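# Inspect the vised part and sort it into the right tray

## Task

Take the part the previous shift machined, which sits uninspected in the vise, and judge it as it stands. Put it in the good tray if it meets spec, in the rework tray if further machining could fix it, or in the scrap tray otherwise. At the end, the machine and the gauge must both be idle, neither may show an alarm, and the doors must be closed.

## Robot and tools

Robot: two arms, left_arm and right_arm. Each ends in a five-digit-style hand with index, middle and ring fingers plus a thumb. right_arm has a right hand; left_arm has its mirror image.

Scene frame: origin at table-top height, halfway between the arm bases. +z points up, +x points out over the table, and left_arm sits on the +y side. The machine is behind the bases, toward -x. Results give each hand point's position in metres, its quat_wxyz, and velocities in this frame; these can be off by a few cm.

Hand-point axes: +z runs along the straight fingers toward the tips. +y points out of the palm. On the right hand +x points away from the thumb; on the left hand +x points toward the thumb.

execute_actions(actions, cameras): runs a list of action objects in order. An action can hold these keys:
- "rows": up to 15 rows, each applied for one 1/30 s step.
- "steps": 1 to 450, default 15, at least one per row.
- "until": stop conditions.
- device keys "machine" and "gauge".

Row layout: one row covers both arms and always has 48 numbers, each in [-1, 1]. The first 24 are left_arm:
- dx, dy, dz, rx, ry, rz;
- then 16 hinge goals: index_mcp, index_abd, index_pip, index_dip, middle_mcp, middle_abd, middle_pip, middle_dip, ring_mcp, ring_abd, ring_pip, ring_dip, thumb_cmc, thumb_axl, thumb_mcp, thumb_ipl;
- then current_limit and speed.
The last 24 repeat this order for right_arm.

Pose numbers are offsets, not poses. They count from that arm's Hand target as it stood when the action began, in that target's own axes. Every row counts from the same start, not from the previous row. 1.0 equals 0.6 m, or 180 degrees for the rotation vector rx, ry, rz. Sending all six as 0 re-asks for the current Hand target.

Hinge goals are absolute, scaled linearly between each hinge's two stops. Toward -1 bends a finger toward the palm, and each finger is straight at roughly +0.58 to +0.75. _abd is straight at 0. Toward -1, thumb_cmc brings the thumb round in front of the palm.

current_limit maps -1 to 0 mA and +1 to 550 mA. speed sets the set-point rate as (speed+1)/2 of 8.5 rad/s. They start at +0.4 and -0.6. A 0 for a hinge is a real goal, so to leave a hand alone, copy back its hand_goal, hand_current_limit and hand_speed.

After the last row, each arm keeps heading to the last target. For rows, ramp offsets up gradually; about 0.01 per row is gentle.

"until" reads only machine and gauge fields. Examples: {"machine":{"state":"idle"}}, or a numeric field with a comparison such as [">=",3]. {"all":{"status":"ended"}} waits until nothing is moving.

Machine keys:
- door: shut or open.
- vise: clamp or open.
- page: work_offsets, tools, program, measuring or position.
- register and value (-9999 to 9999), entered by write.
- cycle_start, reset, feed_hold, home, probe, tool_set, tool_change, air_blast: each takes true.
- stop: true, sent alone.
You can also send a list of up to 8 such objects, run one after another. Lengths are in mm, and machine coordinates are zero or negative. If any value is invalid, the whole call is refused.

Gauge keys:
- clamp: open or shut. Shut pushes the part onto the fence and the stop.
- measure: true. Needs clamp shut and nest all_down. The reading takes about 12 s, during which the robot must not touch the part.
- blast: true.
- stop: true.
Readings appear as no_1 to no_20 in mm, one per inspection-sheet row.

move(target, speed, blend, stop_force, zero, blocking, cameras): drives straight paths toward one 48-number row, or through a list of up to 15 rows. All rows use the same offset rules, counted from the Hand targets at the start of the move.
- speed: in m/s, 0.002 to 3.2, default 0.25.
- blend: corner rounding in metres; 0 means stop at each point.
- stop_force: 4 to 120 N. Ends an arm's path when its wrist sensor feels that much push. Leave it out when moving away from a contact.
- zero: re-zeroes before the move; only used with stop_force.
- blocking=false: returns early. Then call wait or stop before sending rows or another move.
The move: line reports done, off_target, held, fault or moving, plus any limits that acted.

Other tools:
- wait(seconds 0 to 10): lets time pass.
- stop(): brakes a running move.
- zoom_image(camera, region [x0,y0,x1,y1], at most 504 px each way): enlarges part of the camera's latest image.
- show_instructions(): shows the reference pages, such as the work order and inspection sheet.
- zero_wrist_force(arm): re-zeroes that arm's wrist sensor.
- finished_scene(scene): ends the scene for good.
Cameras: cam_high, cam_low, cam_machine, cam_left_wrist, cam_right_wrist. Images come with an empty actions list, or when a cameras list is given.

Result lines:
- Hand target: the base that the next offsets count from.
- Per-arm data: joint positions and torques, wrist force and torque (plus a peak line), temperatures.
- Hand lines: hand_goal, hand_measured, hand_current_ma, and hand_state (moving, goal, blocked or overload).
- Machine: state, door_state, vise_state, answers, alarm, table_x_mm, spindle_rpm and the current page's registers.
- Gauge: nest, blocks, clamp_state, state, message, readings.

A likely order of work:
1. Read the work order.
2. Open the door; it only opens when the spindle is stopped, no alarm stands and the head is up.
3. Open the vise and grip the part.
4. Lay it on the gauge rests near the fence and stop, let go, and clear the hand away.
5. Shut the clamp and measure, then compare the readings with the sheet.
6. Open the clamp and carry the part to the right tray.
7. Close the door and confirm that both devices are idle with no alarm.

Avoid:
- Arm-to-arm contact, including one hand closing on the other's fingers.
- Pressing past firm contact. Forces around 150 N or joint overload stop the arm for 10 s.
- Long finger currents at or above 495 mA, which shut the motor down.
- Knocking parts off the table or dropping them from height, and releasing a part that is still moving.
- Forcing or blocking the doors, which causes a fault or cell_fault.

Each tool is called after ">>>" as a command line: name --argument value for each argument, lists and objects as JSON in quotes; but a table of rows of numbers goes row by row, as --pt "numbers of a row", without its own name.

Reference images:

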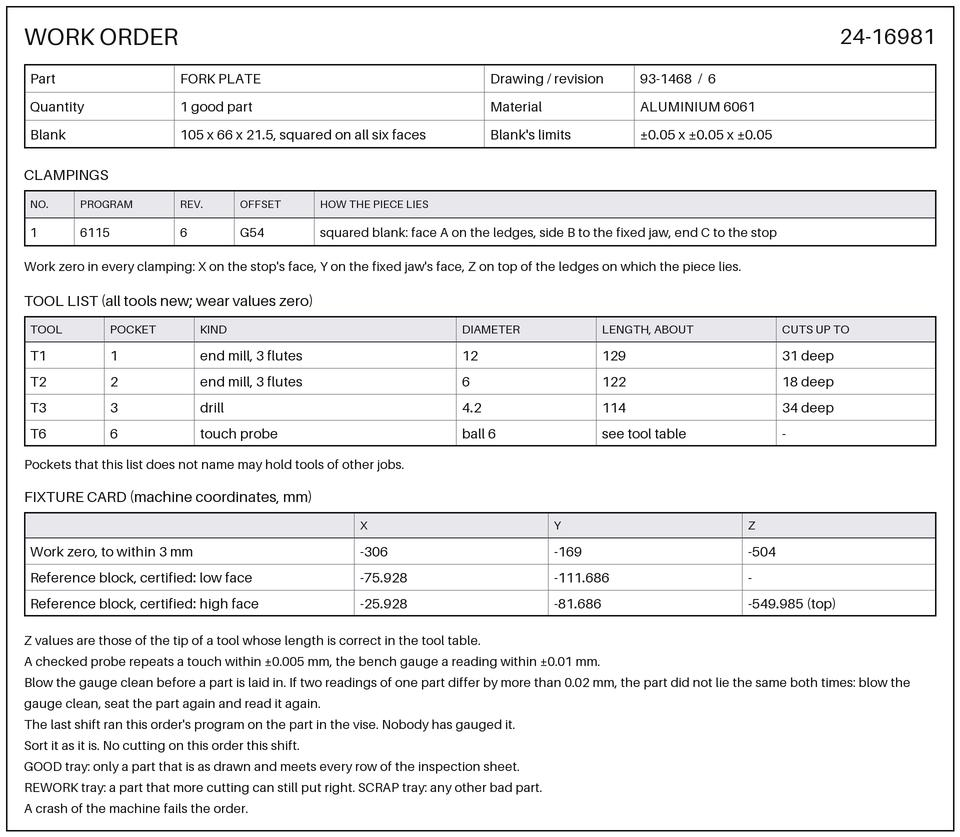

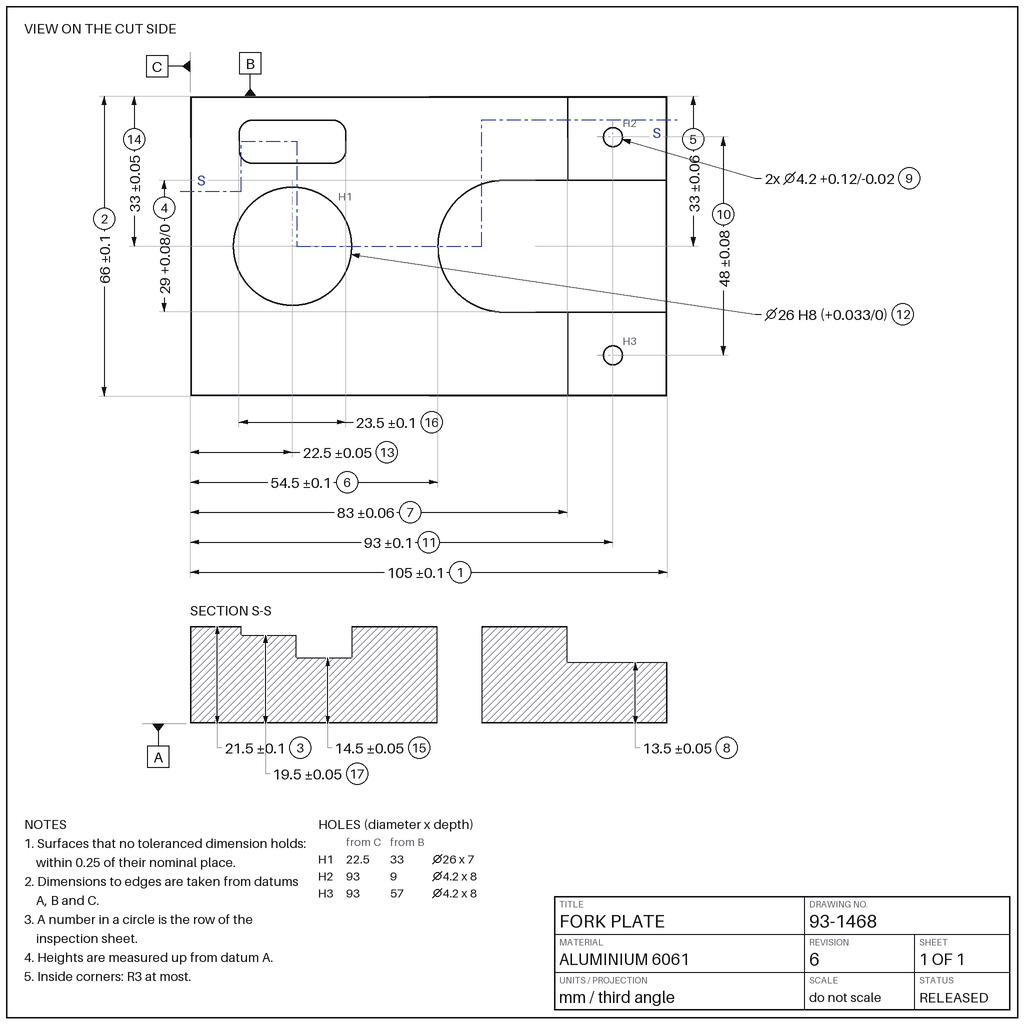

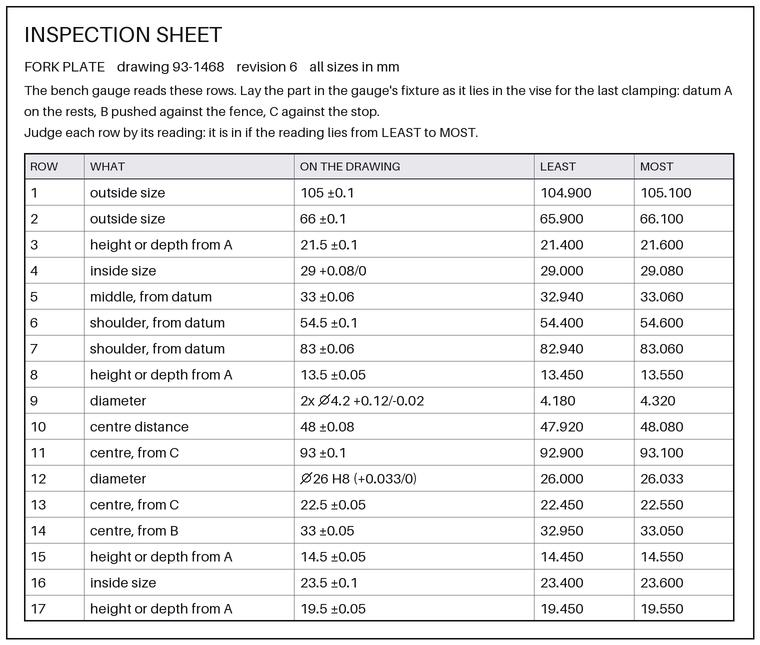

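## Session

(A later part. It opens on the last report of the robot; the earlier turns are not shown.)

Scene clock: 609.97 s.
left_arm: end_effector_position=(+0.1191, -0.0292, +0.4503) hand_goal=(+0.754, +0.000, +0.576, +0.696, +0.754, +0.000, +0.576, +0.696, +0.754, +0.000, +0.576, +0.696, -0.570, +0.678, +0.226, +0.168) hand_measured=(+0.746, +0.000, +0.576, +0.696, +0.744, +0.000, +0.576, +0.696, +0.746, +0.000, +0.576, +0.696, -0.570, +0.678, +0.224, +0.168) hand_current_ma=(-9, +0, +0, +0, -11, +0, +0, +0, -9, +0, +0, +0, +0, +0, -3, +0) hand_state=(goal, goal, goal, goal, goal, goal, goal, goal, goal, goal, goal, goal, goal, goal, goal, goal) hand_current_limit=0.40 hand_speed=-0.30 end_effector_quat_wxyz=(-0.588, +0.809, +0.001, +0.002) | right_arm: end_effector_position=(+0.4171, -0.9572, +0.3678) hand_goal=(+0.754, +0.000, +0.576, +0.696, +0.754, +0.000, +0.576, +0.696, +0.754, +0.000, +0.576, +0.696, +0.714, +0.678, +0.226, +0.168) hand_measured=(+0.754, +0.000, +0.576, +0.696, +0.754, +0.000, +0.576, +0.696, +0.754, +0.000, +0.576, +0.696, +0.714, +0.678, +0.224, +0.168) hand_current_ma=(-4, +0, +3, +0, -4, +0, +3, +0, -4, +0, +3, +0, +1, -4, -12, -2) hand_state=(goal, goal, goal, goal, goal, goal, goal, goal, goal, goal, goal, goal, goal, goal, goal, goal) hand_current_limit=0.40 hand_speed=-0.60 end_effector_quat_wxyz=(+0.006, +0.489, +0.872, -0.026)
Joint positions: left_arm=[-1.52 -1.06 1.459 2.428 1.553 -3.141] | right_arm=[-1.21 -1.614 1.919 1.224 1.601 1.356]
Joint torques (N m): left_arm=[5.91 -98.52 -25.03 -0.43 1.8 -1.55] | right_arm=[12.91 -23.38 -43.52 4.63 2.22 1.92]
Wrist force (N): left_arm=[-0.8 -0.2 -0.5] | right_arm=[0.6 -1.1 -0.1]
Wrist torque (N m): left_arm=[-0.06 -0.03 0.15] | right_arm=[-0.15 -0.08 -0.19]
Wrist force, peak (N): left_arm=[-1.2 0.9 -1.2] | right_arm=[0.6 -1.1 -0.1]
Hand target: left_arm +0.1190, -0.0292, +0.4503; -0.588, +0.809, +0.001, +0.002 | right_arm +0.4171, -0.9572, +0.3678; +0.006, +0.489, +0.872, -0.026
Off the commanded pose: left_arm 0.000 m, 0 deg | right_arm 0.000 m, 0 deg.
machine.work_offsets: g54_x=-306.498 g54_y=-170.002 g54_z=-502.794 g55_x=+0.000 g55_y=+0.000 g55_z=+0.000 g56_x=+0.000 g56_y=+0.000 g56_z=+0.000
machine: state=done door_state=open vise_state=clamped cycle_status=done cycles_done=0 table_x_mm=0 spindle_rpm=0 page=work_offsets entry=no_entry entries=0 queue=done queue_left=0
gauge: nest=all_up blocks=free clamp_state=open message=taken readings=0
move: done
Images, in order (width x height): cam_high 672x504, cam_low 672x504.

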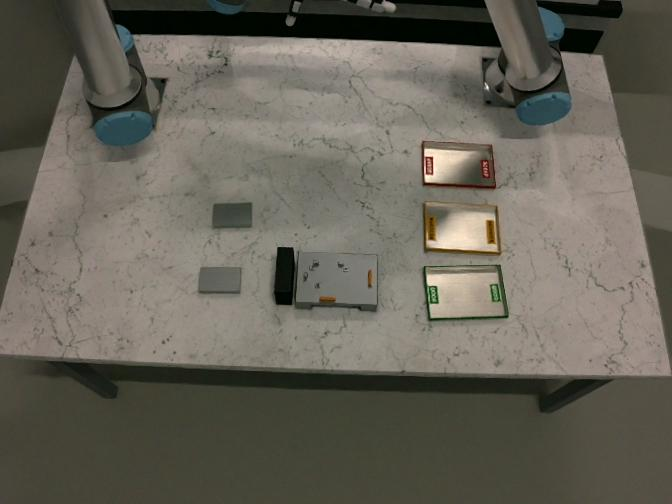

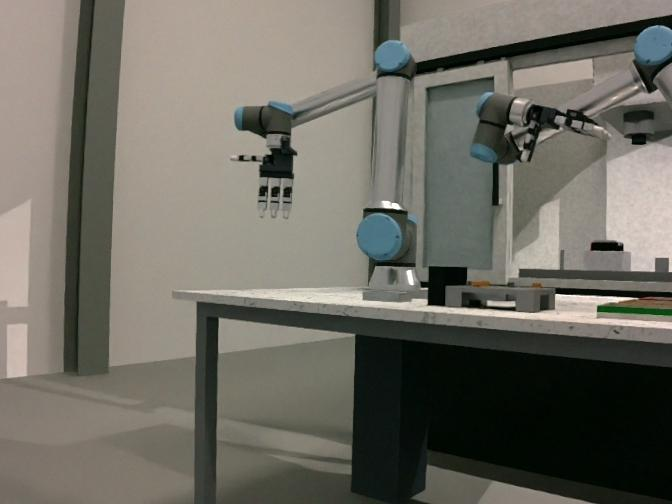

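>>> move --pt "0.55 0.036 -0.111 0 0.4755 0.1545 0.754 0 0.576 0.696 0.754 0 0.576 0.696 0.754 0 0.576 0.696 -0.571 0.678 0.226 0.168 0.4 -0.3 0 0 0 0 0 0 0.754 0 0.576 0.696 0.754 0 0.576 0.696 0.754 0 0.576 0.696 0.714 0.678 0.226 0.168 0.4 -0.6" --pt "0.05 0.0103 -0.0317 0 0.951 0.309 0.754 0 0.576 0.696 0.754 0 0.576 0.696 0.754 0 0.576 0.696 -0.571 0.678 0.226 0.168 0.4 -0.3 0 0 0 0 0 0 0.754 0 0.576 0.696 0.754 0 0.576 0.696 0.754 0 0.576 0.696 0.714 0.678 0.226 0.168 0.4 -0.6" --speed 0.5

Scene clock: 622.03 s.
left_arm: end_effector_position=(+0.1490, -0.0492, +0.4504) hand_goal=(+0.754, +0.000, +0.576, +0.696, +0.754, +0.000, +0.576, +0.696, +0.754, +0.000, +0.576, +0.696, -0.570, +0.678, +0.226, +0.168) hand_measured=(+0.746, +0.000, +0.576, +0.696, +0.744, +0.000, +0.576, +0.696, +0.746, +0.000, +0.576, +0.696, -0.570, +0.678, +0.224, +0.168) hand_current_ma=(-9, +0, +0, +0, -11, +0, +0, +0, -9, +0, +0, +0, +0, +0, -3, +0) hand_state=(goal, goal, goal, goal, goal, goal, goal, goal, goal, goal, goal, goal, goal, goal, goal, goal) hand_current_limit=0.40 hand_speed=-0.30 end_effector_quat_wxyz=(+0.002, +0.002, +0.809, -0.588) | right_arm: end_effector_position=(+0.4171, -0.9572, +0.3678) hand_goal=(+0.754, +0.000, +0.576, +0.696, +0.754, +0.000, +0.576, +0.696, +0.754, +0.000, +0.576, +0.696, +0.714, +0.678, +0.226, +0.168) hand_measured=(+0.754, +0.000, +0.576, +0.696, +0.754, +0.000, +0.576, +0.696, +0.754, +0.000, +0.576, +0.696, +0.714, +0.678, +0.224, +0.168) hand_current_ma=(-4, +0, +3, +0, -4, +0, +3, +0, -4, +0, +3, +0, +1, -4, -12, -2) hand_state=(goal, goal, goal, goal, goal, goal, goal, goal, goal, goal, goal, goal, goal, goal, goal, goal) hand_current_limit=0.40 hand_speed=-0.60 end_effector_quat_wxyz=(+0.006, +0.489, +0.872, -0.026)
Joint positions: left_arm=[-1.323 -1.724 1.838 0.207 1.772 0.071] | right_arm=[-1.21 -1.614 1.919 1.224 1.601 1.356]
Joint torques (N m): left_arm=[13.61 -11.67 -60.61 2.55 2.71 2.5] | right_arm=[12.67 -23.39 -42.7 4.38 2.84 2.16]
Wrist force (N): left_arm=[-0.4 -0.2 -0.8] | right_arm=[0.6 -0.5 -0.4]
Wrist torque (N m): left_arm=[-0.08 -0.06 -0.07] | right_arm=[-0.05 -0.07 -0.18]
Wrist force, peak (N): left_arm=[-0.9 1.0 -1.5] | right_arm=[1.0 -0.8 -0.1]
Hand target: left_arm +0.1490, -0.0492, +0.4504; +0.001, +0.002, +0.809, -0.588 | right_arm +0.4171, -0.9572, +0.3678; +0.006, +0.489, +0.872, -0.026
Off the commanded pose: left_arm 0.000 m, 0 deg | right_arm 0.000 m, 0 deg.
machine.work_offsets: g54_x=-306.498 g54_y=-170.002 g54_z=-502.794 g55_x=+0.000 g55_y=+0.000 g55_z=+0.000 g56_x=+0.000 g56_y=+0.000 g56_z=+0.000
machine: state=done door_state=open vise_state=clamped cycle_status=done cycles_done=0 table_x_mm=0 spindle_rpm=0 page=work_offsets entry=no_entry entries=0 queue=done queue_left=0
gauge: nest=all_up blocks=free clamp_state=open message=taken readings=0
move: done

>>> move --target '[0,0,0,0.1,0,0,0.754,0,0.576,0.696,0.754,0,0.576,0.696,0.754,0,0.576,0.696,-0.571,0.678,0.226,0.168,0.4,-0.3,0,0,0,0,0,0,0.754,0,0.576,0.696,0.754,0,0.576,0.696,0.754,0,0.576,0.696,0.714,0.678,0.226,0.168,0.4,-0.6]' --speed 0.4

Scene clock: 627.60 s.
left_arm: end_effector_position=(+0.1490, -0.0492, +0.4504) hand_goal=(+0.754, +0.000, +0.576, +0.696, +0.754, +0.000, +0.576, +0.696, +0.754, +0.000, +0.576, +0.696, -0.570, +0.678, +0.226, +0.168) hand_measured=(+0.746, +0.000, +0.576, +0.696, +0.744, +0.000, +0.576, +0.696, +0.746, +0.000, +0.576, +0.696, -0.570, +0.678, +0.224, +0.168) hand_current_ma=(-9, +0, +0, +0, -11, +0, +0, +0, -9, +0, +0, +0, +0, +0, -2, +0) hand_state=(goal, goal, goal, goal, goal, goal, goal, goal, goal, goal, goal, goal, goal, goal, goal, goal) hand_current_limit=0.40 hand_speed=-0.30 end_effector_quat_wxyz=(+0.001, +0.002, +0.707, -0.707) | right_arm: end_effector_position=(+0.4171, -0.9572, +0.3678) hand_goal=(+0.754, +0.000, +0.576, +0.696, +0.754, +0.000, +0.576, +0.696, +0.754, +0.000, +0.576, +0.696, +0.714, +0.678, +0.226, +0.168) hand_measured=(+0.754, +0.000, +0.576, +0.696, +0.754, +0.000, +0.576, +0.696, +0.754, +0.000, +0.576, +0.696, +0.714, +0.678, +0.224, +0.168) hand_current_ma=(-4, +0, +3, +0, -4, +0, +3, +0, -4, +0, +3, +0, +1, -4, -12, -2) hand_state=(goal, goal, goal, goal, goal, goal, goal, goal, goal, goal, goal, goal, goal, goal, goal, goal) hand_current_limit=0.40 hand_speed=-0.60 end_effector_quat_wxyz=(+0.006, +0.489, +0.872, -0.026)
Joint positions: left_arm=[-1.302 -1.829 2.036 -0.207 1.805 0.005] | right_arm=[-1.21 -1.614 1.919 1.224 1.601 1.356]
Joint torques (N m): left_arm=[13.5 -39.96 -35.37 -6.2 2 -2.2] | right_arm=[12.95 -22.81 -42.94 4.5 2.35 2.24]
Wrist force (N): left_arm=[-0.3 0.4 -0.5] | right_arm=[0.4 -0.5 -0.2]
Wrist torque (N m): left_arm=[-0.12 -0.09 0.14] | right_arm=[-0.06 -0.04 -0.19]
Wrist force, peak (N): left_arm=[-0.8 -1.2 -0.4] | right_arm=[1.2 -0.2 -0.2]
Hand target: left_arm +0.1490, -0.0492, +0.4504; +0.001, +0.002, +0.707, -0.707 | right_arm +0.4171, -0.9572, +0.3678; +0.006, +0.489, +0.872, -0.026
Off the commanded pose: left_arm 0.000 m, 0 deg | right_arm 0.000 m, 0 deg.
machine.work_offsets: g54_x=-306.498 g54_y=-170.002 g54_z=-502.794 g55_x=+0.000 g55_y=+0.000 g55_z=+0.000 g56_x=+0.000 g56_y=+0.000 g56_z=+0.000
machine: state=done door_state=open vise_state=clamped cycle_status=done cycles_done=0 table_x_mm=0 spindle_rpm=0 page=work_offsets entry=no_entry entries=0 queue=done queue_left=0
gauge: nest=all_up blocks=free clamp_state=open message=taken readings=0
move: done

>>> move --pt "-0.502 0.002 0.084 -0.0021 -0.5 0.0002 0.754 0 0.576 0.696 0.754 0 0.576 0.696 0.754 0 0.576 0.696 -0.571 0.678 0.226 0.168 0.4 -0.3 0 0 0 0 0 0 0.754 0 0.576 0.696 0.754 0 0.576 0.696 0.754 0 0.576 0.696 0.714 0.678 0.226 0.168 0.4 -0.6" --pt "0.048 0.0 -0.032 -0.0042 -0.999 0.0003 0.754 0 0.576 0.696 0.754 0 0.576 0.696 0.754 0 0.576 0.696 -0.571 0.678 0.226 0.168 0.4 -0.3 0 0 0 0 0 0 0.754 0 0.576 0.696 0.754 0 0.576 0.696 0.754 0 0.576 0.696 0.714 0.678 0.226 0.168 0.4 -0.6" --speed 0.35

Scene clock: 640.53 s.
left_arm: end_effector_position=(+0.1203, -0.0300, +0.4503) hand_goal=(+0.754, +0.000, +0.576, +0.696, +0.754, +0.000, +0.576, +0.696, +0.754, +0.000, +0.576, +0.696, -0.570, +0.678, +0.226, +0.168) hand_measured=(+0.746, +0.000, +0.576, +0.696, +0.744, +0.000, +0.576, +0.696, +0.746, +0.000, +0.576, +0.696, -0.570, +0.678, +0.224, +0.168) hand_current_ma=(-9, +0, +0, +0, -11, +0, +0, +0, -9, +0, +0, +0, +0, +0, -1, +0) hand_state=(goal, goal, goal, goal, goal, goal, goal, goal, goal, goal, goal, goal, goal, goal, goal, goal) hand_current_limit=0.40 hand_speed=-0.30 end_effector_quat_wxyz=(+0.707, -0.707, +0.003, +0.000) | right_arm: end_effector_position=(+0.4171, -0.9572, +0.3678) hand_goal=(+0.754, +0.000, +0.576, +0.696, +0.754, +0.000, +0.576, +0.696, +0.754, +0.000, +0.576, +0.696, +0.714, +0.678, +0.226, +0.168) hand_measured=(+0.754, +0.000, +0.576, +0.696, +0.754, +0.000, +0.576, +0.696, +0.754, +0.000, +0.576, +0.696, +0.714, +0.678, +0.224, +0.168) hand_current_ma=(-4, +0, +3, +0, -4, +0, +3, +0, -4, +0, +3, +0, +1, -4, -12, -2) hand_state=(goal, goal, goal, goal, goal, goal, goal, goal, goal, goal, goal, goal, goal, goal, goal, goal) hand_current_limit=0.40 hand_speed=-0.60 end_effector_quat_wxyz=(+0.006, +0.489, +0.872, -0.026)
Joint positions: left_arm=[-1.519 -1.128 1.267 -0.139 -1.55 0.004] | right_arm=[-1.21 -1.614 1.919 1.224 1.601 1.356]
Joint torques (N m): left_arm=[15.09 -92.34 -27.63 -1.13 -1.72 -2.15] | right_arm=[12.34 -23.77 -42.34 4.54 2.43 2.2]
Wrist force (N): left_arm=[-0.4 0.3 -1.1] | right_arm=[0.3 -0.3 0.0]
Wrist torque (N m): left_arm=[-0.10 -0.06 0.20] | right_arm=[-0.04 -0.03 -0.21]
Wrist force, peak (N): left_arm=[-0.7 0.7 -1.4] | right_arm=[0.7 -1.2 -0.2]
Hand target: left_arm +0.1202, -0.0300, +0.4503; +0.707, -0.707, +0.003, +0.000 | right_arm +0.4171, -0.9572, +0.3678; +0.006, +0.489, +0.872, -0.026
Off the commanded pose: left_arm 0.000 m, 0 deg | right_arm 0.000 m, 0 deg.
machine.work_offsets: g54_x=-306.498 g54_y=-170.002 g54_z=-502.794 g55_x=+0.000 g55_y=+0.000 g55_z=+0.000 g56_x=+0.000 g56_y=+0.000 g56_z=+0.000
machine: state=done door_state=open vise_state=clamped cycle_status=done cycles_done=0 table_x_mm=0 spindle_rpm=0 page=work_offsets entry=no_entry entries=0 queue=done queue_left=0
gauge: nest=all_up blocks=free clamp_state=open message=taken readings=0
move: done

>>> move --pt "0.0 0.217 -0.117 -0.139 0 0 0.754 0 0.576 0.696 0.754 0 0.576 0.696 0.754 0 0.576 0.696 -0.571 0.678 0.226 0.168 0.4 -0.3 0 0 0 0 0 0 0.754 0 0.576 0.696 0.754 0 0.576 0.696 0.754 0 0.576 0.696 0.714 0.678 0.226 0.168 0.4 -0.6" --pt "-0.7 0.217 -0.2 -0.139 0 0 0.754 0 0.576 0.696 0.754 0 0.576 0.696 0.754 0 0.576 0.696 -0.571 0.678 0.226 0.168 0.4 -0.3 0 0 0 0 0 0 0.754 0 0.576 0.696 0.754 0 0.576 0.696 0.754 0 0.576 0.696 0.714 0.678 0.226 0.168 0.4 -0.6" --speed 0.3 --cameras '["cam_low", "cam_machine"]'

Scene clock: 654.27 s.
left_arm: end_effector_position=(-0.3005, -0.1480, +0.3217) hand_goal=(+0.754, +0.000, +0.576, +0.696, +0.754, +0.000, +0.576, +0.696, +0.754, +0.000, +0.576, +0.696, -0.570, +0.678, +0.226, +0.168) hand_measured=(+0.746, +0.000, +0.576, +0.696, +0.744, +0.000, +0.576, +0.696, +0.746, +0.000, +0.576, +0.696, -0.570, +0.678, +0.224, +0.168) hand_current_ma=(-9, +0, +0, +0, -11, +0, +0, +0, -9, +0, +0, +0, +0, +0, -1, +0) hand_state=(goal, goal, goal, goal, goal, goal, goal, goal, goal, goal, goal, goal, goal, goal, goal, goal) hand_current_limit=0.40 hand_speed=-0.30 end_effector_quat_wxyz=(-0.537, +0.843, -0.003, -0.001) | right_arm: end_effector_position=(+0.4171, -0.9572, +0.3678) hand_goal=(+0.754, +0.000, +0.576, +0.696, +0.754, +0.000, +0.576, +0.696, +0.754, +0.000, +0.576, +0.696, +0.714, +0.678, +0.226, +0.168) hand_measured=(+0.754, +0.000, +0.576, +0.696, +0.754, +0.000, +0.576, +0.696, +0.754, +0.000, +0.576, +0.696, +0.714, +0.678, +0.224, +0.168) hand_current_ma=(-4, +0, +3, +0, -4, +0, +3, +0, -4, +0, +3, +0, +1, -4, -12, -2) hand_state=(goal, goal, goal, goal, goal, goal, goal, goal, goal, goal, goal, goal, goal, goal, goal, goal) hand_current_limit=0.40 hand_speed=-0.60 end_effector_quat_wxyz=(+0.006, +0.489, +0.872, -0.026)
Joint positions: left_arm=[-1.984 -1.091 1.293 -0.679 -1.973 -0.195] | right_arm=[-1.21 -1.614 1.919 1.224 1.601 1.356]
Joint torques (N m): left_arm=[-13.55 -67.84 -58.58 3.47 -3.25 -2.27] | right_arm=[10.32 -22.47 -43.18 4.12 2.47 2]
Wrist force (N): left_arm=[-0.2 0.1 -0.6] | right_arm=[-0.1 -0.1 0.1]
Wrist torque (N m): left_arm=[-0.06 -0.06 0.24] | right_arm=[-0.02 0.01 -0.23]
Wrist force, peak (N): left_arm=[-2.2 0.3 -0.7] | right_arm=[1.1 -0.3 0.0]
Hand target: left_arm -0.3008, -0.1481, +0.3217; -0.537, +0.843, -0.003, -0.001 | right_arm +0.4171, -0.9572, +0.3678; +0.006, +0.489, +0.872, -0.026
Off the commanded pose: left_arm 0.000 m, 0 deg | right_arm 0.000 m, 0 deg.
machine.work_offsets: g54_x=-306.498 g54_y=-170.002 g54_z=-502.794 g55_x=+0.000 g55_y=+0.000 g55_z=+0.000 g56_x=+0.000 g56_y=+0.000 g56_z=+0.000
machine: state=done door_state=open vise_state=clamped cycle_status=done cycles_done=0 table_x_mm=0 spindle_rpm=0 page=work_offsets entry=no_entry entries=0 queue=done queue_left=0
gauge: nest=all_up blocks=free clamp_state=open message=taken readings=0
move: done
Images, in order (width x height): cam_low 672x504, cam_machine 672x504.

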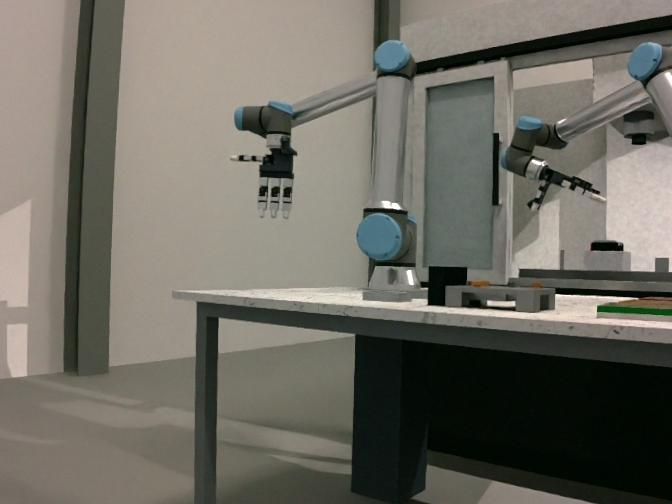

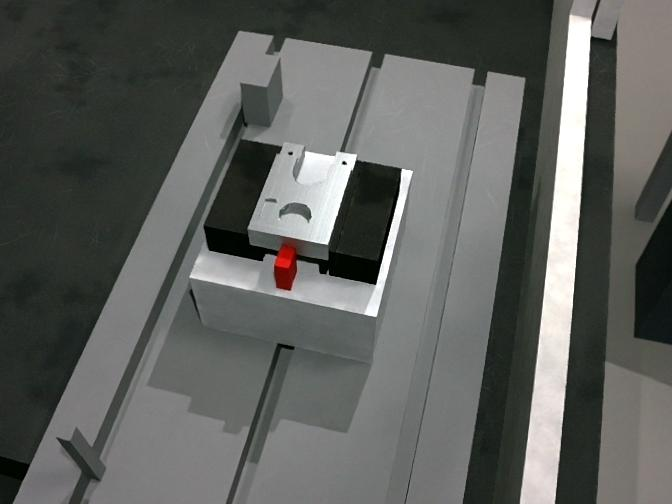

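>>> move --target '[-0.5,-0.0197,0.0423,0,0,0,0.754,0,0.576,0.696,0.754,0,0.576,0.696,0.754,0,0.576,0.696,-0.571,0.678,0.226,0.168,0.4,-0.3,0,0,0,0,0,0,0.754,0,0.576,0.696,0.754,0,0.576,0.696,0.754,0,0.576,0.696,0.714,0.678,0.226,0.168,0.4,-0.6]' --speed 0.2 --cameras '["cam_low", "cam_machine", "cam_left_wrist"]'

Scene clock: 660.50 s.
left_arm: end_effector_position=(-0.6005, -0.1188, +0.3229) hand_goal=(+0.754, +0.000, +0.576, +0.696, +0.754, +0.000, +0.576, +0.696, +0.754, +0.000, +0.576, +0.696, -0.570, +0.678, +0.226, +0.168) hand_measured=(+0.746, +0.000, +0.576, +0.696, +0.744, +0.000, +0.576, +0.696, +0.746, +0.000, +0.576, +0.696, -0.570, +0.678, +0.224, +0.168) hand_current_ma=(-9, +0, +0, +0, -11, +0, +0, +0, -9, +0, +0, +0, +0, +0, -1, +0) hand_state=(goal, goal, goal, goal, goal, goal, goal, goal, goal, goal, goal, goal, goal, goal, goal, goal) hand_current_limit=0.40 hand_speed=-0.30 end_effector_quat_wxyz=(-0.537, +0.843, -0.003, -0.001) | right_arm: end_effector_position=(+0.4171, -0.9572, +0.3678) hand_goal=(+0.754, +0.000, +0.576, +0.696, +0.754, +0.000, +0.576, +0.696, +0.754, +0.000, +0.576, +0.696, +0.714, +0.678, +0.226, +0.168) hand_measured=(+0.754, +0.000, +0.576, +0.696, +0.754, +0.000, +0.576, +0.696, +0.754, +0.000, +0.576, +0.696, +0.714, +0.678, +0.224, +0.168) hand_current_ma=(-4, +0, +3, +0, -4, +0, +3, +0, -4, +0, +3, +0, +1, -4, -12, -2) hand_state=(goal, goal, goal, goal, goal, goal, goal, goal, goal, goal, goal, goal, goal, goal, goal, goal) hand_current_limit=0.40 hand_speed=-0.60 end_effector_quat_wxyz=(+0.006, +0.489, +0.872, -0.026)
Joint positions: left_arm=[-2.266 -0.94 1.062 -0.68 -2.218 -0.356] | right_arm=[-1.21 -1.614 1.919 1.224 1.601 1.356]
Joint torques (N m): left_arm=[-13.68 -81.87 -60.5 2.46 -2.7 -2.46] | right_arm=[11.64 -22.75 -42.54 4.05 2.65 2.07]
Wrist force (N): left_arm=[-0.2 0.7 -0.9] | right_arm=[0.1 -0.4 -0.1]
Wrist torque (N m): left_arm=[0.01 -0.09 0.20] | right_arm=[-0.04 0.00 -0.22]
Wrist force, peak (N): left_arm=[-1.4 0.7 -0.4] | right_arm=[1.2 -0.3 0.3]
Hand target: left_arm -0.6007, -0.1187, +0.3229; -0.537, +0.843, -0.003, -0.001 | right_arm +0.4171, -0.9572, +0.3678; +0.006, +0.489, +0.872, -0.026
Off the commanded pose: left_arm 0.000 m, 0 deg | right_arm 0.000 m, 0 deg.
machine.work_offsets: g54_x=-306.498 g54_y=-170.002 g54_z=-502.794 g55_x=+0.000 g55_y=+0.000 g55_z=+0.000 g56_x=+0.000 g56_y=+0.000 g56_z=+0.000
machine: state=done door_state=open vise_state=clamped cycle_status=done cycles_done=0 table_x_mm=0 spindle_rpm=0 page=work_offsets entry=no_entry entries=0 queue=done queue_left=0
gauge: nest=all_up blocks=free clamp_state=open message=taken readings=0
move: done
Images, in order (width x height): cam_low 672x504, cam_machine 672x504, cam_left_wrist 672x504.

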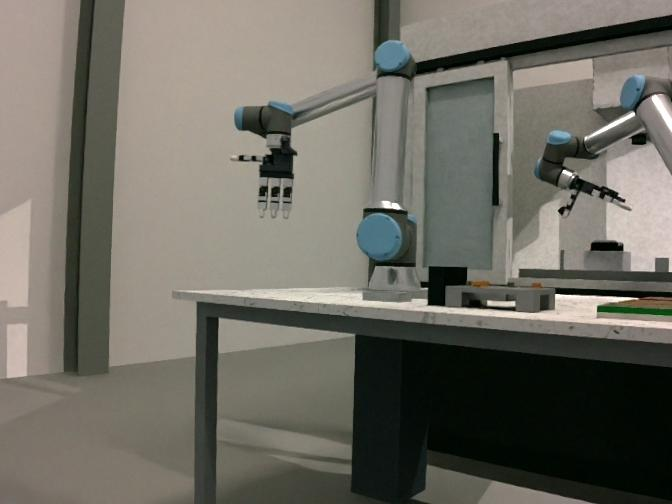

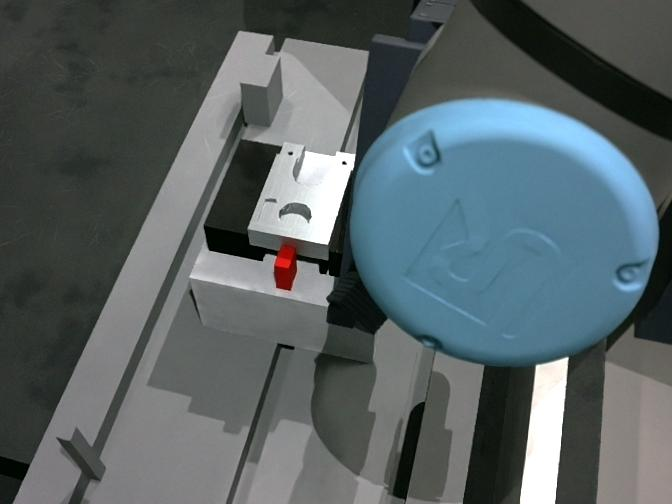

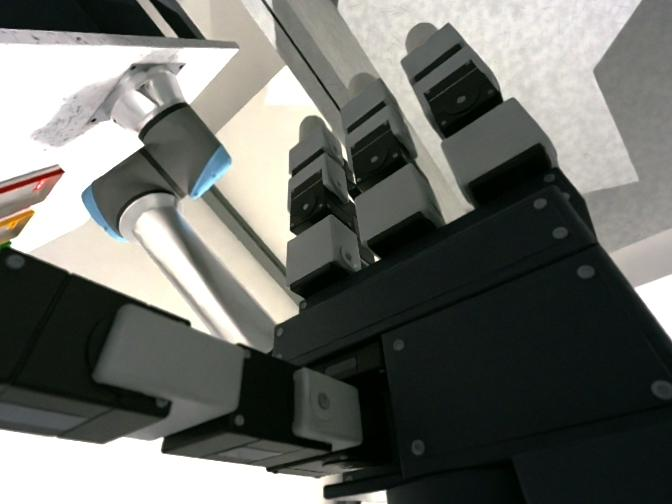

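>>> move --pt "-0.249 0.0357 0.0142 0 0 0 0.658 0 0.0657 -0.1014 0.658 0 0.0657 -0.1014 1.0 0 0.576 0.696 -0.529 0.677 0.135 0.168 0.4 -0.3 0 0 0 0 0 0 0.754 0 0.576 0.696 0.754 0 0.576 0.696 0.754 0 0.576 0.696 0.714 0.678 0.226 0.168 0.4 -0.6" --pt "-0.249 0.025 0.1748 0 0 0 0.658 0 0.0657 -0.1014 0.658 0 0.0657 -0.1014 1.0 0 0.576 0.696 -0.529 0.677 0.135 0.168 0.4 -0.3 0 0 0 0 0 0 0.754 0 0.576 0.696 0.754 0 0.576 0.696 0.754 0 0.576 0.696 0.714 0.678 0.226 0.168 0.4 -0.6" --speed 0.15 --cameras '["cam_low", "cam_machine", "cam_left_wrist"]'

>>> zoom_image --camera "cam_low" --region '[520, 100, 672, 290]'

Scene clock: 683.53 s.
left_arm: end_effector_position=(-0.7499, -0.0294, +0.2656) hand_goal=(+0.658, +0.000, +0.066, -0.102, +0.658, +0.000, +0.066, -0.102, +1.000, +0.000, +0.576, +0.696, -0.528, +0.678, +0.136, +0.168) hand_measured=(+0.652, +0.000, +0.068, -0.100, +0.652, +0.000, +0.068, -0.100, +0.982, +0.000, +0.576, +0.696, -0.530, +0.678, +0.136, +0.168) hand_current_ma=(-6, +0, +1, +2, -6, +0, +1, +2, -30, +0, +0, +0, -2, +0, +0, +0) hand_state=(goal, goal, goal, goal, goal, goal, goal, goal, goal, goal, goal, goal, goal, goal, goal, goal) hand_current_limit=0.40 hand_speed=-0.30 end_effector_quat_wxyz=(-0.537, +0.843, -0.003, +0.000) | right_arm: end_effector_position=(+0.4171, -0.9572, +0.3678) hand_goal=(+0.754, +0.000, +0.576, +0.696, +0.754, +0.000, +0.576, +0.696, +0.754, +0.000, +0.576, +0.696, +0.714, +0.678, +0.226, +0.168) hand_measured=(+0.754, +0.000, +0.576, +0.696, +0.754, +0.000, +0.576, +0.696, +0.754, +0.000, +0.576, +0.696, +0.714, +0.678, +0.224, +0.168) hand_current_ma=(-4, +0, +3, +0, -4, +0, +3, +0, -4, +0, +3, +0, +1, -4, -12, -2) hand_state=(goal, goal, goal, goal, goal, goal, goal, goal, goal, goal, goal, goal, goal, goal, goal, goal) hand_current_limit=0.40 hand_speed=-0.60 end_effector_quat_wxyz=(+0.006, +0.489, +0.872, -0.026)
Joint positions: left_arm=[-2.433 -0.902 1.111 -0.849 -2.357 -0.481] | right_arm=[-1.21 -1.614 1.919 1.224 1.601 1.356]
Joint torques (N m): left_arm=[-11.49 -116.04 -33.13 -5.1 -2.81 -1.8] | right_arm=[13.91 -23.44 -42.17 4.53 2.71 2.14]
Wrist force (N): left_arm=[-0.4 0.1 -0.6] | right_arm=[0.4 -0.2 -0.1]
Wrist torque (N m): left_arm=[-0.05 -0.09 0.22] | right_arm=[-0.03 -0.05 -0.18]
Wrist force, peak (N): left_arm=[-0.7 0.7 -1.7] | right_arm=[1.3 -0.3 -0.2]
Hand target: left_arm -0.7499, -0.0294, +0.2656; -0.537, +0.843, -0.003, -0.001 | right_arm +0.4171, -0.9572, +0.3678; +0.006, +0.489, +0.872, -0.026
Off the commanded pose: left_arm 0.000 m, 0 deg | right_arm 0.000 m, 0 deg.
machine.work_offsets: g54_x=-306.498 g54_y=-170.002 g54_z=-502.794 g55_x=+0.000 g55_y=+0.000 g55_z=+0.000 g56_x=+0.000 g56_y=+0.000 g56_z=+0.000
machine: state=done door_state=open vise_state=clamped cycle_status=done cycles_done=0 table_x_mm=0 spindle_rpm=0 page=work_offsets entry=no_entry entries=0 queue=done queue_left=0
gauge: nest=all_up blocks=free clamp_state=open message=taken readings=0
move: done
Images, in order (width x height): cam_low 672x504, cam_machine 672x504, cam_left_wrist 672x504.

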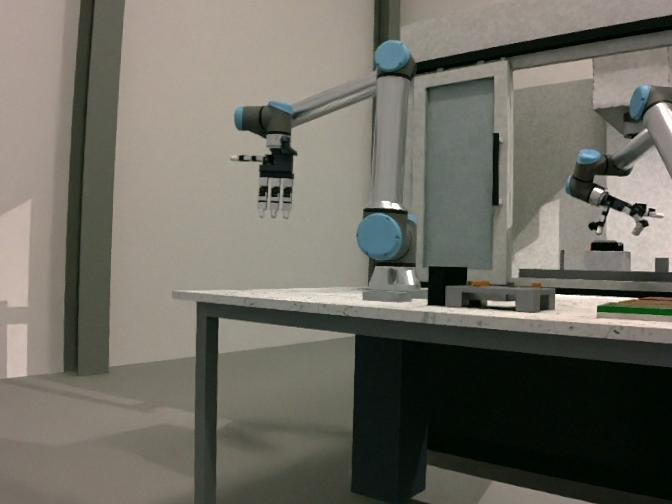

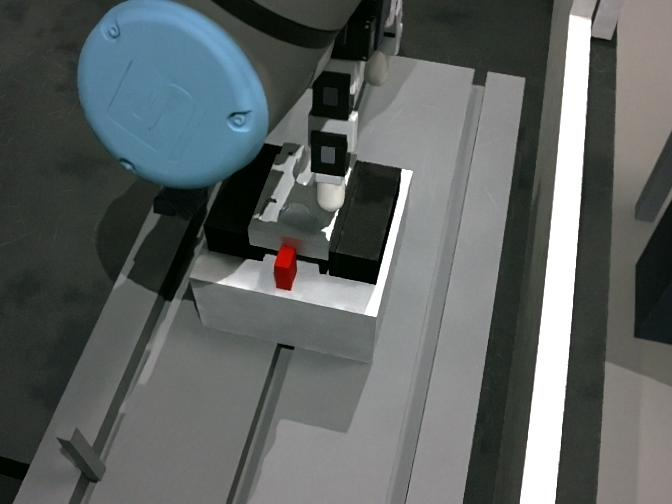

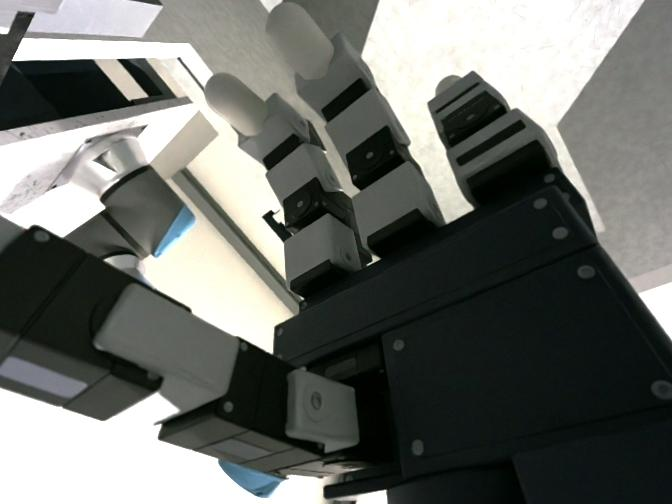

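Scaled by 2.653 from the camera's 672x504 image, which has a finer 960x720 frame.

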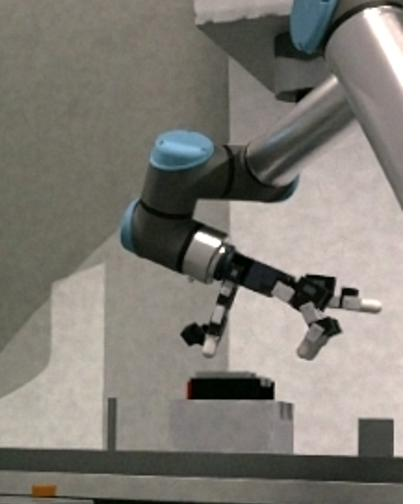

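>>> zoom_image --camera "cam_machine" --region '[230, 20, 420, 260]'

>>> zoom_image --camera "cam_low" --region '[570, 180, 672, 290]'

Scaled by 2.100 from the camera's 672x504 image, which has a finer 960x720 frame.

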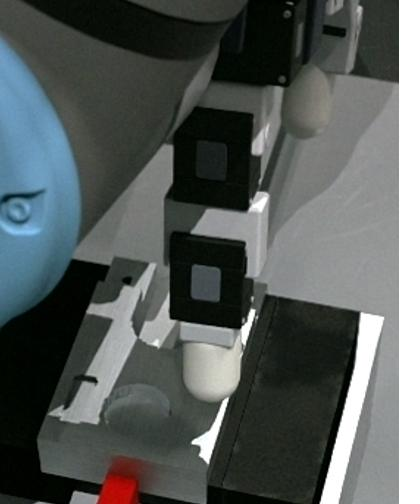

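Scaled by 4.582 from the camera's 672x504 image, which has a finer 960x720 frame.

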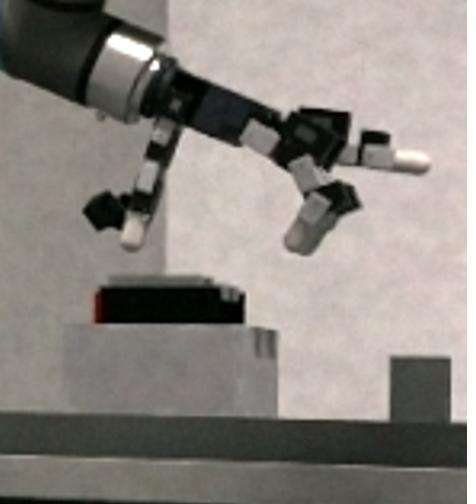

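>>> move --target '[-0.01,0.0,0.0,0,0,0,0.658,0,0.0657,-0.1014,0.658,0,0.0657,-0.1014,1.0,0,0.576,0.696,-0.529,0.677,0.135,0.168,0.4,-0.3,0,0,0,0,0,0,0.754,0,0.576,0.696,0.754,0,0.576,0.696,0.754,0,0.576,0.696,0.714,0.678,0.226,0.168,0.4,-0.6]' --speed 0.05

>>> move --target '[0,0.0604,0.0282,0,0,0,0.658,0,0.0657,-0.1014,0.658,0,0.0657,-0.1014,1.0,0,0.576,0.696,-0.529,0.677,0.135,0.168,0.4,-0.3,0,0,0,0,0,0,0.754,0,0.576,0.696,0.754,0,0.576,0.696,0.754,0,0.576,0.696,0.714,0.678,0.226,0.168,0.4,-0.6]' --speed 0.01 --stop_force 5 --cameras '["cam_low", "cam_machine"]'

>>> zoom_image --camera "cam_machine" --region '[230, 20, 420, 260]'

>>> zoom_image --camera "cam_low" --region '[570, 180, 672, 290]'

Scene clock: 707.80 s.
left_arm: end_effector_position=(-0.7558, -0.0293, +0.2656) hand_goal=(+0.658, +0.000, +0.066, -0.102, +0.658, +0.000, +0.066, -0.102, +1.000, +0.000, +0.576, +0.696, -0.528, +0.678, +0.136, +0.168) hand_measured=(+0.652, +0.000, +0.068, -0.100, +0.652, +0.000, +0.068, -0.100, +0.982, +0.000, +0.576, +0.696, -0.530, +0.678, +0.136, +0.168) hand_current_ma=(-6, +0, +1, +2, -6, +0, +1, +2, -30, +0, +0, +0, -2, +0, +0, +0) hand_state=(goal, goal, goal, goal, goal, goal, goal, goal, goal, goal, goal, goal, goal, goal, goal, goal) hand_current_limit=0.40 hand_speed=-0.30 end_effector_quat_wxyz=(-0.537, +0.843, -0.003, -0.001) | right_arm: end_effector_position=(+0.4171, -0.9572, +0.3678) hand_goal=(+0.754, +0.000, +0.576, +0.696, +0.754, +0.000, +0.576, +0.696, +0.754, +0.000, +0.576, +0.696, +0.714, +0.678, +0.226, +0.168) hand_measured=(+0.754, +0.000, +0.576, +0.696, +0.754, +0.000, +0.576, +0.696, +0.754, +0.000, +0.576, +0.696, +0.714, +0.678, +0.224, +0.168) hand_current_ma=(-4, +0, +3, +0, -4, +0, +3, +0, -4, +0, +3, +0, +1, -4, -12, -2) hand_state=(goal, goal, goal, goal, goal, goal, goal, goal, goal, goal, goal, goal, goal, goal, goal, goal) hand_current_limit=0.40 hand_speed=-0.60 end_effector_quat_wxyz=(+0.006, +0.489, +0.872, -0.026)
Joint positions: left_arm=[-2.437 -0.896 1.1 -0.848 -2.36 -0.484] | right_arm=[-1.21 -1.614 1.919 1.224 1.601 1.356]
Joint torques (N m): left_arm=[-12.08 -80.85 -59.13 2.38 -3.12 -2.41] | right_arm=[10.52 -23.24 -43.15 4.2 2.43 1.93]
Wrist force (N): left_arm=[-0.4 -0.1 -0.4] | right_arm=[0.0 -0.5 -0.6]
Wrist torque (N m): left_arm=[-0.09 -0.09 0.22] | right_arm=[-0.03 0.02 -0.24]
Wrist force, peak (N): left_arm=[-0.6 -0.4 -0.9] | right_arm=[1.0 0.3 -0.9]
Hand target: left_arm -0.7559, -0.0293, +0.2656; -0.537, +0.843, -0.003, -0.001 | right_arm +0.4171, -0.9572, +0.3678; +0.006, +0.489, +0.872, -0.026
Off the commanded pose: left_arm 0.000 m, 0 deg | right_arm 0.000 m, 0 deg.
machine.work_offsets: g54_x=-306.498 g54_y=-170.002 g54_z=-502.794 g55_x=+0.000 g55_y=+0.000 g55_z=+0.000 g56_x=+0.000 g56_y=+0.000 g56_z=+0.000
machine: state=done door_state=open vise_state=clamped cycle_status=done cycles_done=0 table_x_mm=0 spindle_rpm=0 page=work_offsets entry=no_entry entries=0 queue=done queue_left=0
gauge: nest=all_up blocks=free clamp_state=open message=taken readings=0
move: done

Scene clock: 711.47 s.
left_arm: end_effector_position=(-0.7560, -0.0293, +0.2435) hand_goal=(+0.658, +0.000, +0.066, -0.102, +0.658, +0.000, +0.066, -0.102, +1.000, +0.000, +0.576, +0.696, -0.528, +0.678, +0.136, +0.168) hand_measured=(+0.652, +0.000, +0.068, -0.100, +0.652, +0.000, +0.068, -0.100, +0.982, +0.000, +0.576, +0.696, -0.530, +0.678, +0.136, +0.168) hand_current_ma=(-6, +0, +1, +2, -6, +0, +1, +2, -30, +0, +0, +0, -1, +0, +1, +0) hand_state=(goal, goal, goal, goal, goal, goal, goal, goal, goal, goal, goal, goal, goal, goal, goal, goal) hand_current_limit=0.40 hand_speed=-0.30 end_effector_quat_wxyz=(-0.537, +0.843, -0.003, +0.000) | right_arm: end_effector_position=(+0.4171, -0.9572, +0.3678) hand_goal=(+0.754, +0.000, +0.576, +0.696, +0.754, +0.000, +0.576, +0.696, +0.754, +0.000, +0.576, +0.696, +0.714, +0.678, +0.226, +0.168) hand_measured=(+0.754, +0.000, +0.576, +0.696, +0.754, +0.000, +0.576, +0.696, +0.754, +0.000, +0.576, +0.696, +0.714, +0.678, +0.224, +0.168) hand_current_ma=(-4, +0, +3, +0, -4, +0, +3, +0, -4, +0, +3, +0, +1, -4, -12, -2) hand_state=(goal, goal, goal, goal, goal, goal, goal, goal, goal, goal, goal, goal, goal, goal, goal, goal) hand_current_limit=0.40 hand_speed=-0.60 end_effector_quat_wxyz=(+0.006, +0.489, +0.872, -0.026)
Joint positions: left_arm=[-2.437 -0.887 1.125 -0.881 -2.36 -0.484] | right_arm=[-1.21 -1.614 1.919 1.224 1.601 1.356]
Joint torques (N m): left_arm=[-2.54 -112.33 -56.22 1.84 -0.31 0.51] | right_arm=[10.04 -23.5 -42.88 4.22 2.26 1.77]
Wrist force (N): left_arm=[-1.0 -6.8 -1.8] | right_arm=[0.5 0.0 0.0]
Wrist torque (N m): left_arm=[-0.69 -0.02 0.09] | right_arm=[0.00 -0.06 -0.17]
Wrist force, peak (N): left_arm=[-0.9 -10.9 -2.6] | right_arm=[0.7 -0.9 0.3]
Hand target: left_arm -0.7560, -0.0293, +0.2435; -0.537, +0.843, -0.003, -0.001 (not the last commanded pose) | right_arm +0.4171, -0.9572, +0.3678; +0.006, +0.489, +0.872, -0.026
Off the commanded pose: left_arm 0.018 m, 0 deg | right_arm 0.000 m, 0 deg.
machine.work_offsets: g54_x=-306.498 g54_y=-170.002 g54_z=-502.794 g55_x=+0.000 g55_y=+0.000 g55_z=+0.000 g56_x=+0.000 g56_y=+0.000 g56_z=+0.000
machine: state=done door_state=open vise_state=clamped cycle_status=done cycles_done=0 table_x_mm=0 spindle_rpm=0 page=work_offsets entry=no_entry entries=0 queue=done queue_left=0
gauge: nest=all_up blocks=free clamp_state=open message=taken readings=0
move: contact (left_arm)
Images, in order (width x height): cam_low 672x504, cam_machine 672x504.

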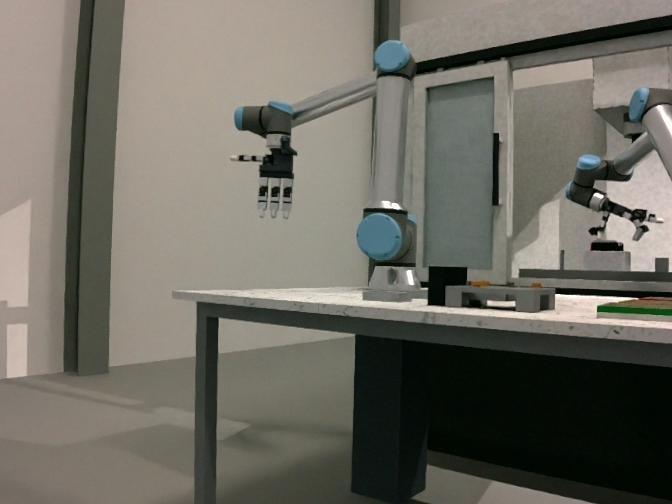

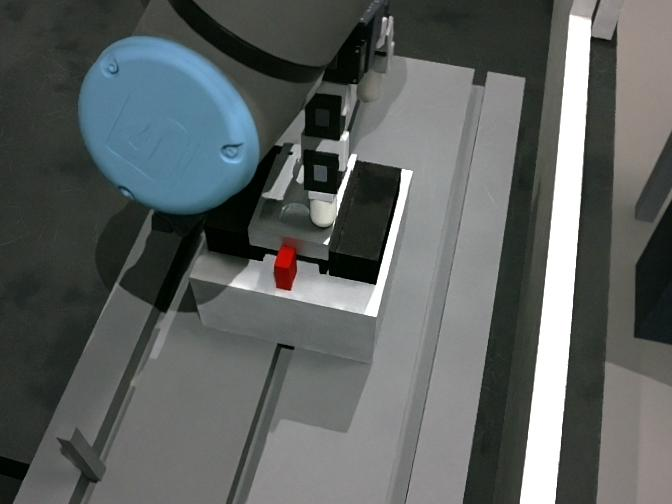

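Scaled by 2.100 from the camera's 672x504 image, which has a finer 960x720 frame.

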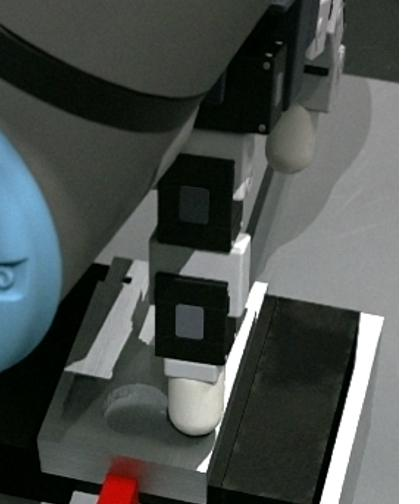

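Scaled by 4.582 from the camera's 672x504 image, which has a finer 960x720 frame.

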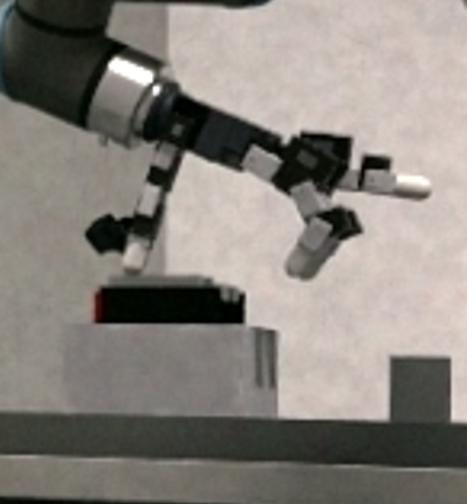

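>>> move --pt "0 -0.0272 -0.0127 0 0 0 0.658 0 0.0657 -0.1014 0.658 0 0.0657 -0.1014 1.0 0 0.576 0.696 -0.529 0.677 0.135 0.168 0.4 -0.3 0 0 0 0 0 0 0.754 0 0.576 0.696 0.754 0 0.576 0.696 0.754 0 0.576 0.696 0.714 0.678 0.226 0.168 0.4 -0.6" --pt "-0.0067 0.0008 -0.0727 0 0 0 0.658 0 0.0657 -0.1014 0.658 0 0.0657 -0.1014 1.0 0 0.576 0.696 -0.529 0.677 0.135 0.168 0.4 -0.3 0 0 0 0 0 0 0.754 0 0.576 0.696 0.754 0 0.576 0.696 0.754 0 0.576 0.696 0.714 0.678 0.226 0.168 0.4 -0.6" --speed 0.05 --cameras '["cam_low", "cam_machine"]'

>>> zoom_image --camera "cam_machine" --region '[230, 60, 420, 300]'

>>> zoom_image --camera "cam_low" --region '[570, 180, 672, 290]'

Scene clock: 729.53 s.
left_arm: end_effector_position=(-0.7601, -0.0689, +0.2615) hand_goal=(+0.658, +0.000, +0.066, -0.102, +0.658, +0.000, +0.066, -0.102, +1.000, +0.000, +0.576, +0.696, -0.528, +0.678, +0.136, +0.168) hand_measured=(+0.652, +0.000, +0.068, -0.100, +0.652, +0.000, +0.068, -0.100, +0.982, +0.000, +0.576, +0.696, -0.530, +0.678, +0.136, +0.168) hand_current_ma=(-6, +0, +1, +2, -6, +0, +1, +2, -30, +0, +0, +0, -1, +0, +0, +0) hand_state=(goal, goal, goal, goal, goal, goal, goal, goal, goal, goal, goal, goal, goal, goal, goal, goal) hand_current_limit=0.40 hand_speed=-0.30 end_effector_quat_wxyz=(-0.537, +0.843, -0.003, -0.001) | right_arm: end_effector_position=(+0.4171, -0.9572, +0.3678) hand_goal=(+0.754, +0.000, +0.576, +0.696, +0.754, +0.000, +0.576, +0.696, +0.754, +0.000, +0.576, +0.696, +0.714, +0.678, +0.226, +0.168) hand_measured=(+0.754, +0.000, +0.576, +0.696, +0.754, +0.000, +0.576, +0.696, +0.754, +0.000, +0.576, +0.696, +0.714, +0.678, +0.224, +0.168) hand_current_ma=(-4, +0, +3, +0, -4, +0, +3, +0, -4, +0, +3, +0, +1, -4, -12, -2) hand_state=(goal, goal, goal, goal, goal, goal, goal, goal, goal, goal, goal, goal, goal, goal, goal, goal) hand_current_limit=0.40 hand_speed=-0.60 end_effector_quat_wxyz=(+0.006, +0.489, +0.872, -0.026)
Joint positions: left_arm=[-2.41 -0.831 0.994 -0.791 -2.338 -0.462] | right_arm=[-1.21 -1.614 1.919 1.224 1.601 1.356]
Joint torques (N m): left_arm=[10.18 -90.4 -59.09 2.51 0.53 2.35] | right_arm=[10.83 -24.98 -43.15 4.09 2.43 1.86]
Wrist force (N): left_arm=[0.0 0.2 0.0] | right_arm=[0.3 0.0 0.1]
Wrist torque (N m): left_arm=[-0.12 -0.07 -0.08] | right_arm=[-0.02 -0.04 -0.19]
Wrist force, peak (N): left_arm=[-0.6 -7.5 -2.0] | right_arm=[1.3 -0.3 -0.3]
Hand target: left_arm -0.7601, -0.0690, +0.2615; -0.537, +0.843, -0.003, -0.001 | right_arm +0.4171, -0.9572, +0.3678; +0.006, +0.489, +0.872, -0.026
Off the commanded pose: left_arm 0.000 m, 0 deg | right_arm 0.000 m, 0 deg.
machine.work_offsets: g54_x=-306.498 g54_y=-170.002 g54_z=-502.794 g55_x=+0.000 g55_y=+0.000 g55_z=+0.000 g56_x=+0.000 g56_y=+0.000 g56_z=+0.000
machine: state=done door_state=open vise_state=clamped cycle_status=done cycles_done=0 table_x_mm=0 spindle_rpm=0 page=work_offsets entry=no_entry entries=0 queue=done queue_left=0
gauge: nest=all_up blocks=free clamp_state=open message=taken readings=0
move: done
Images, in order (width x height): cam_low 672x504, cam_machine 672x504.

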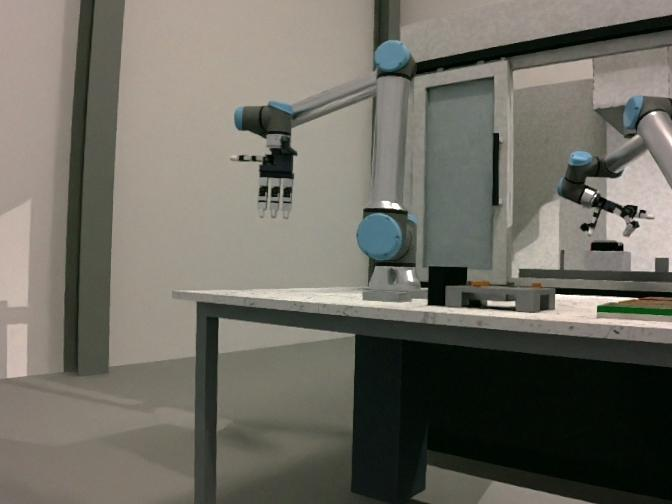

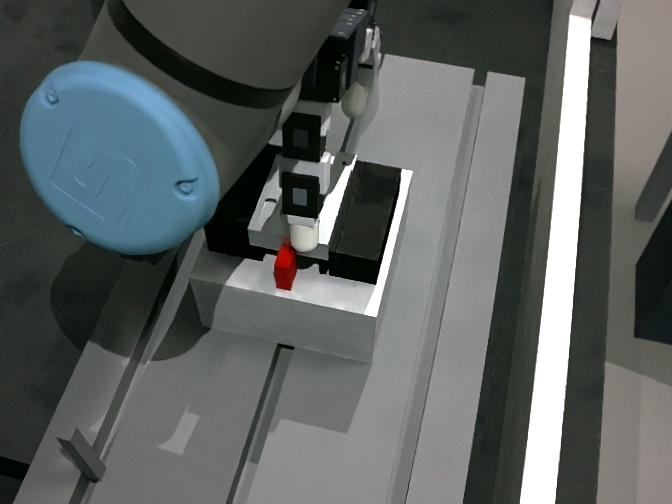

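Scaled by 2.100 from the camera's 672x504 image, which has a finer 960x720 frame.

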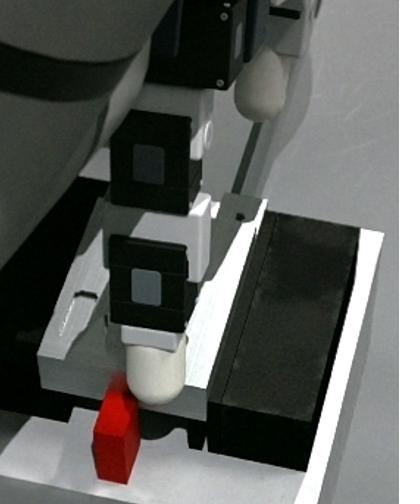

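Scaled by 4.582 from the camera's 672x504 image, which has a finer 960x720 frame.

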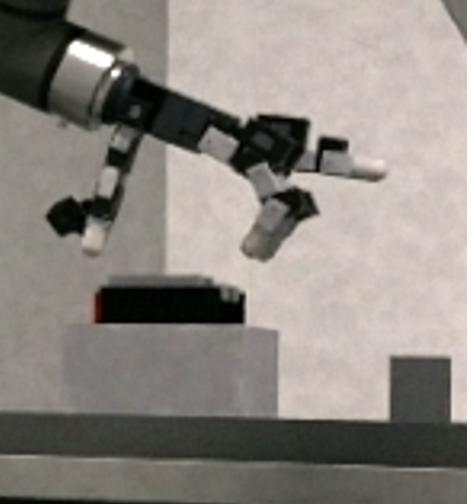

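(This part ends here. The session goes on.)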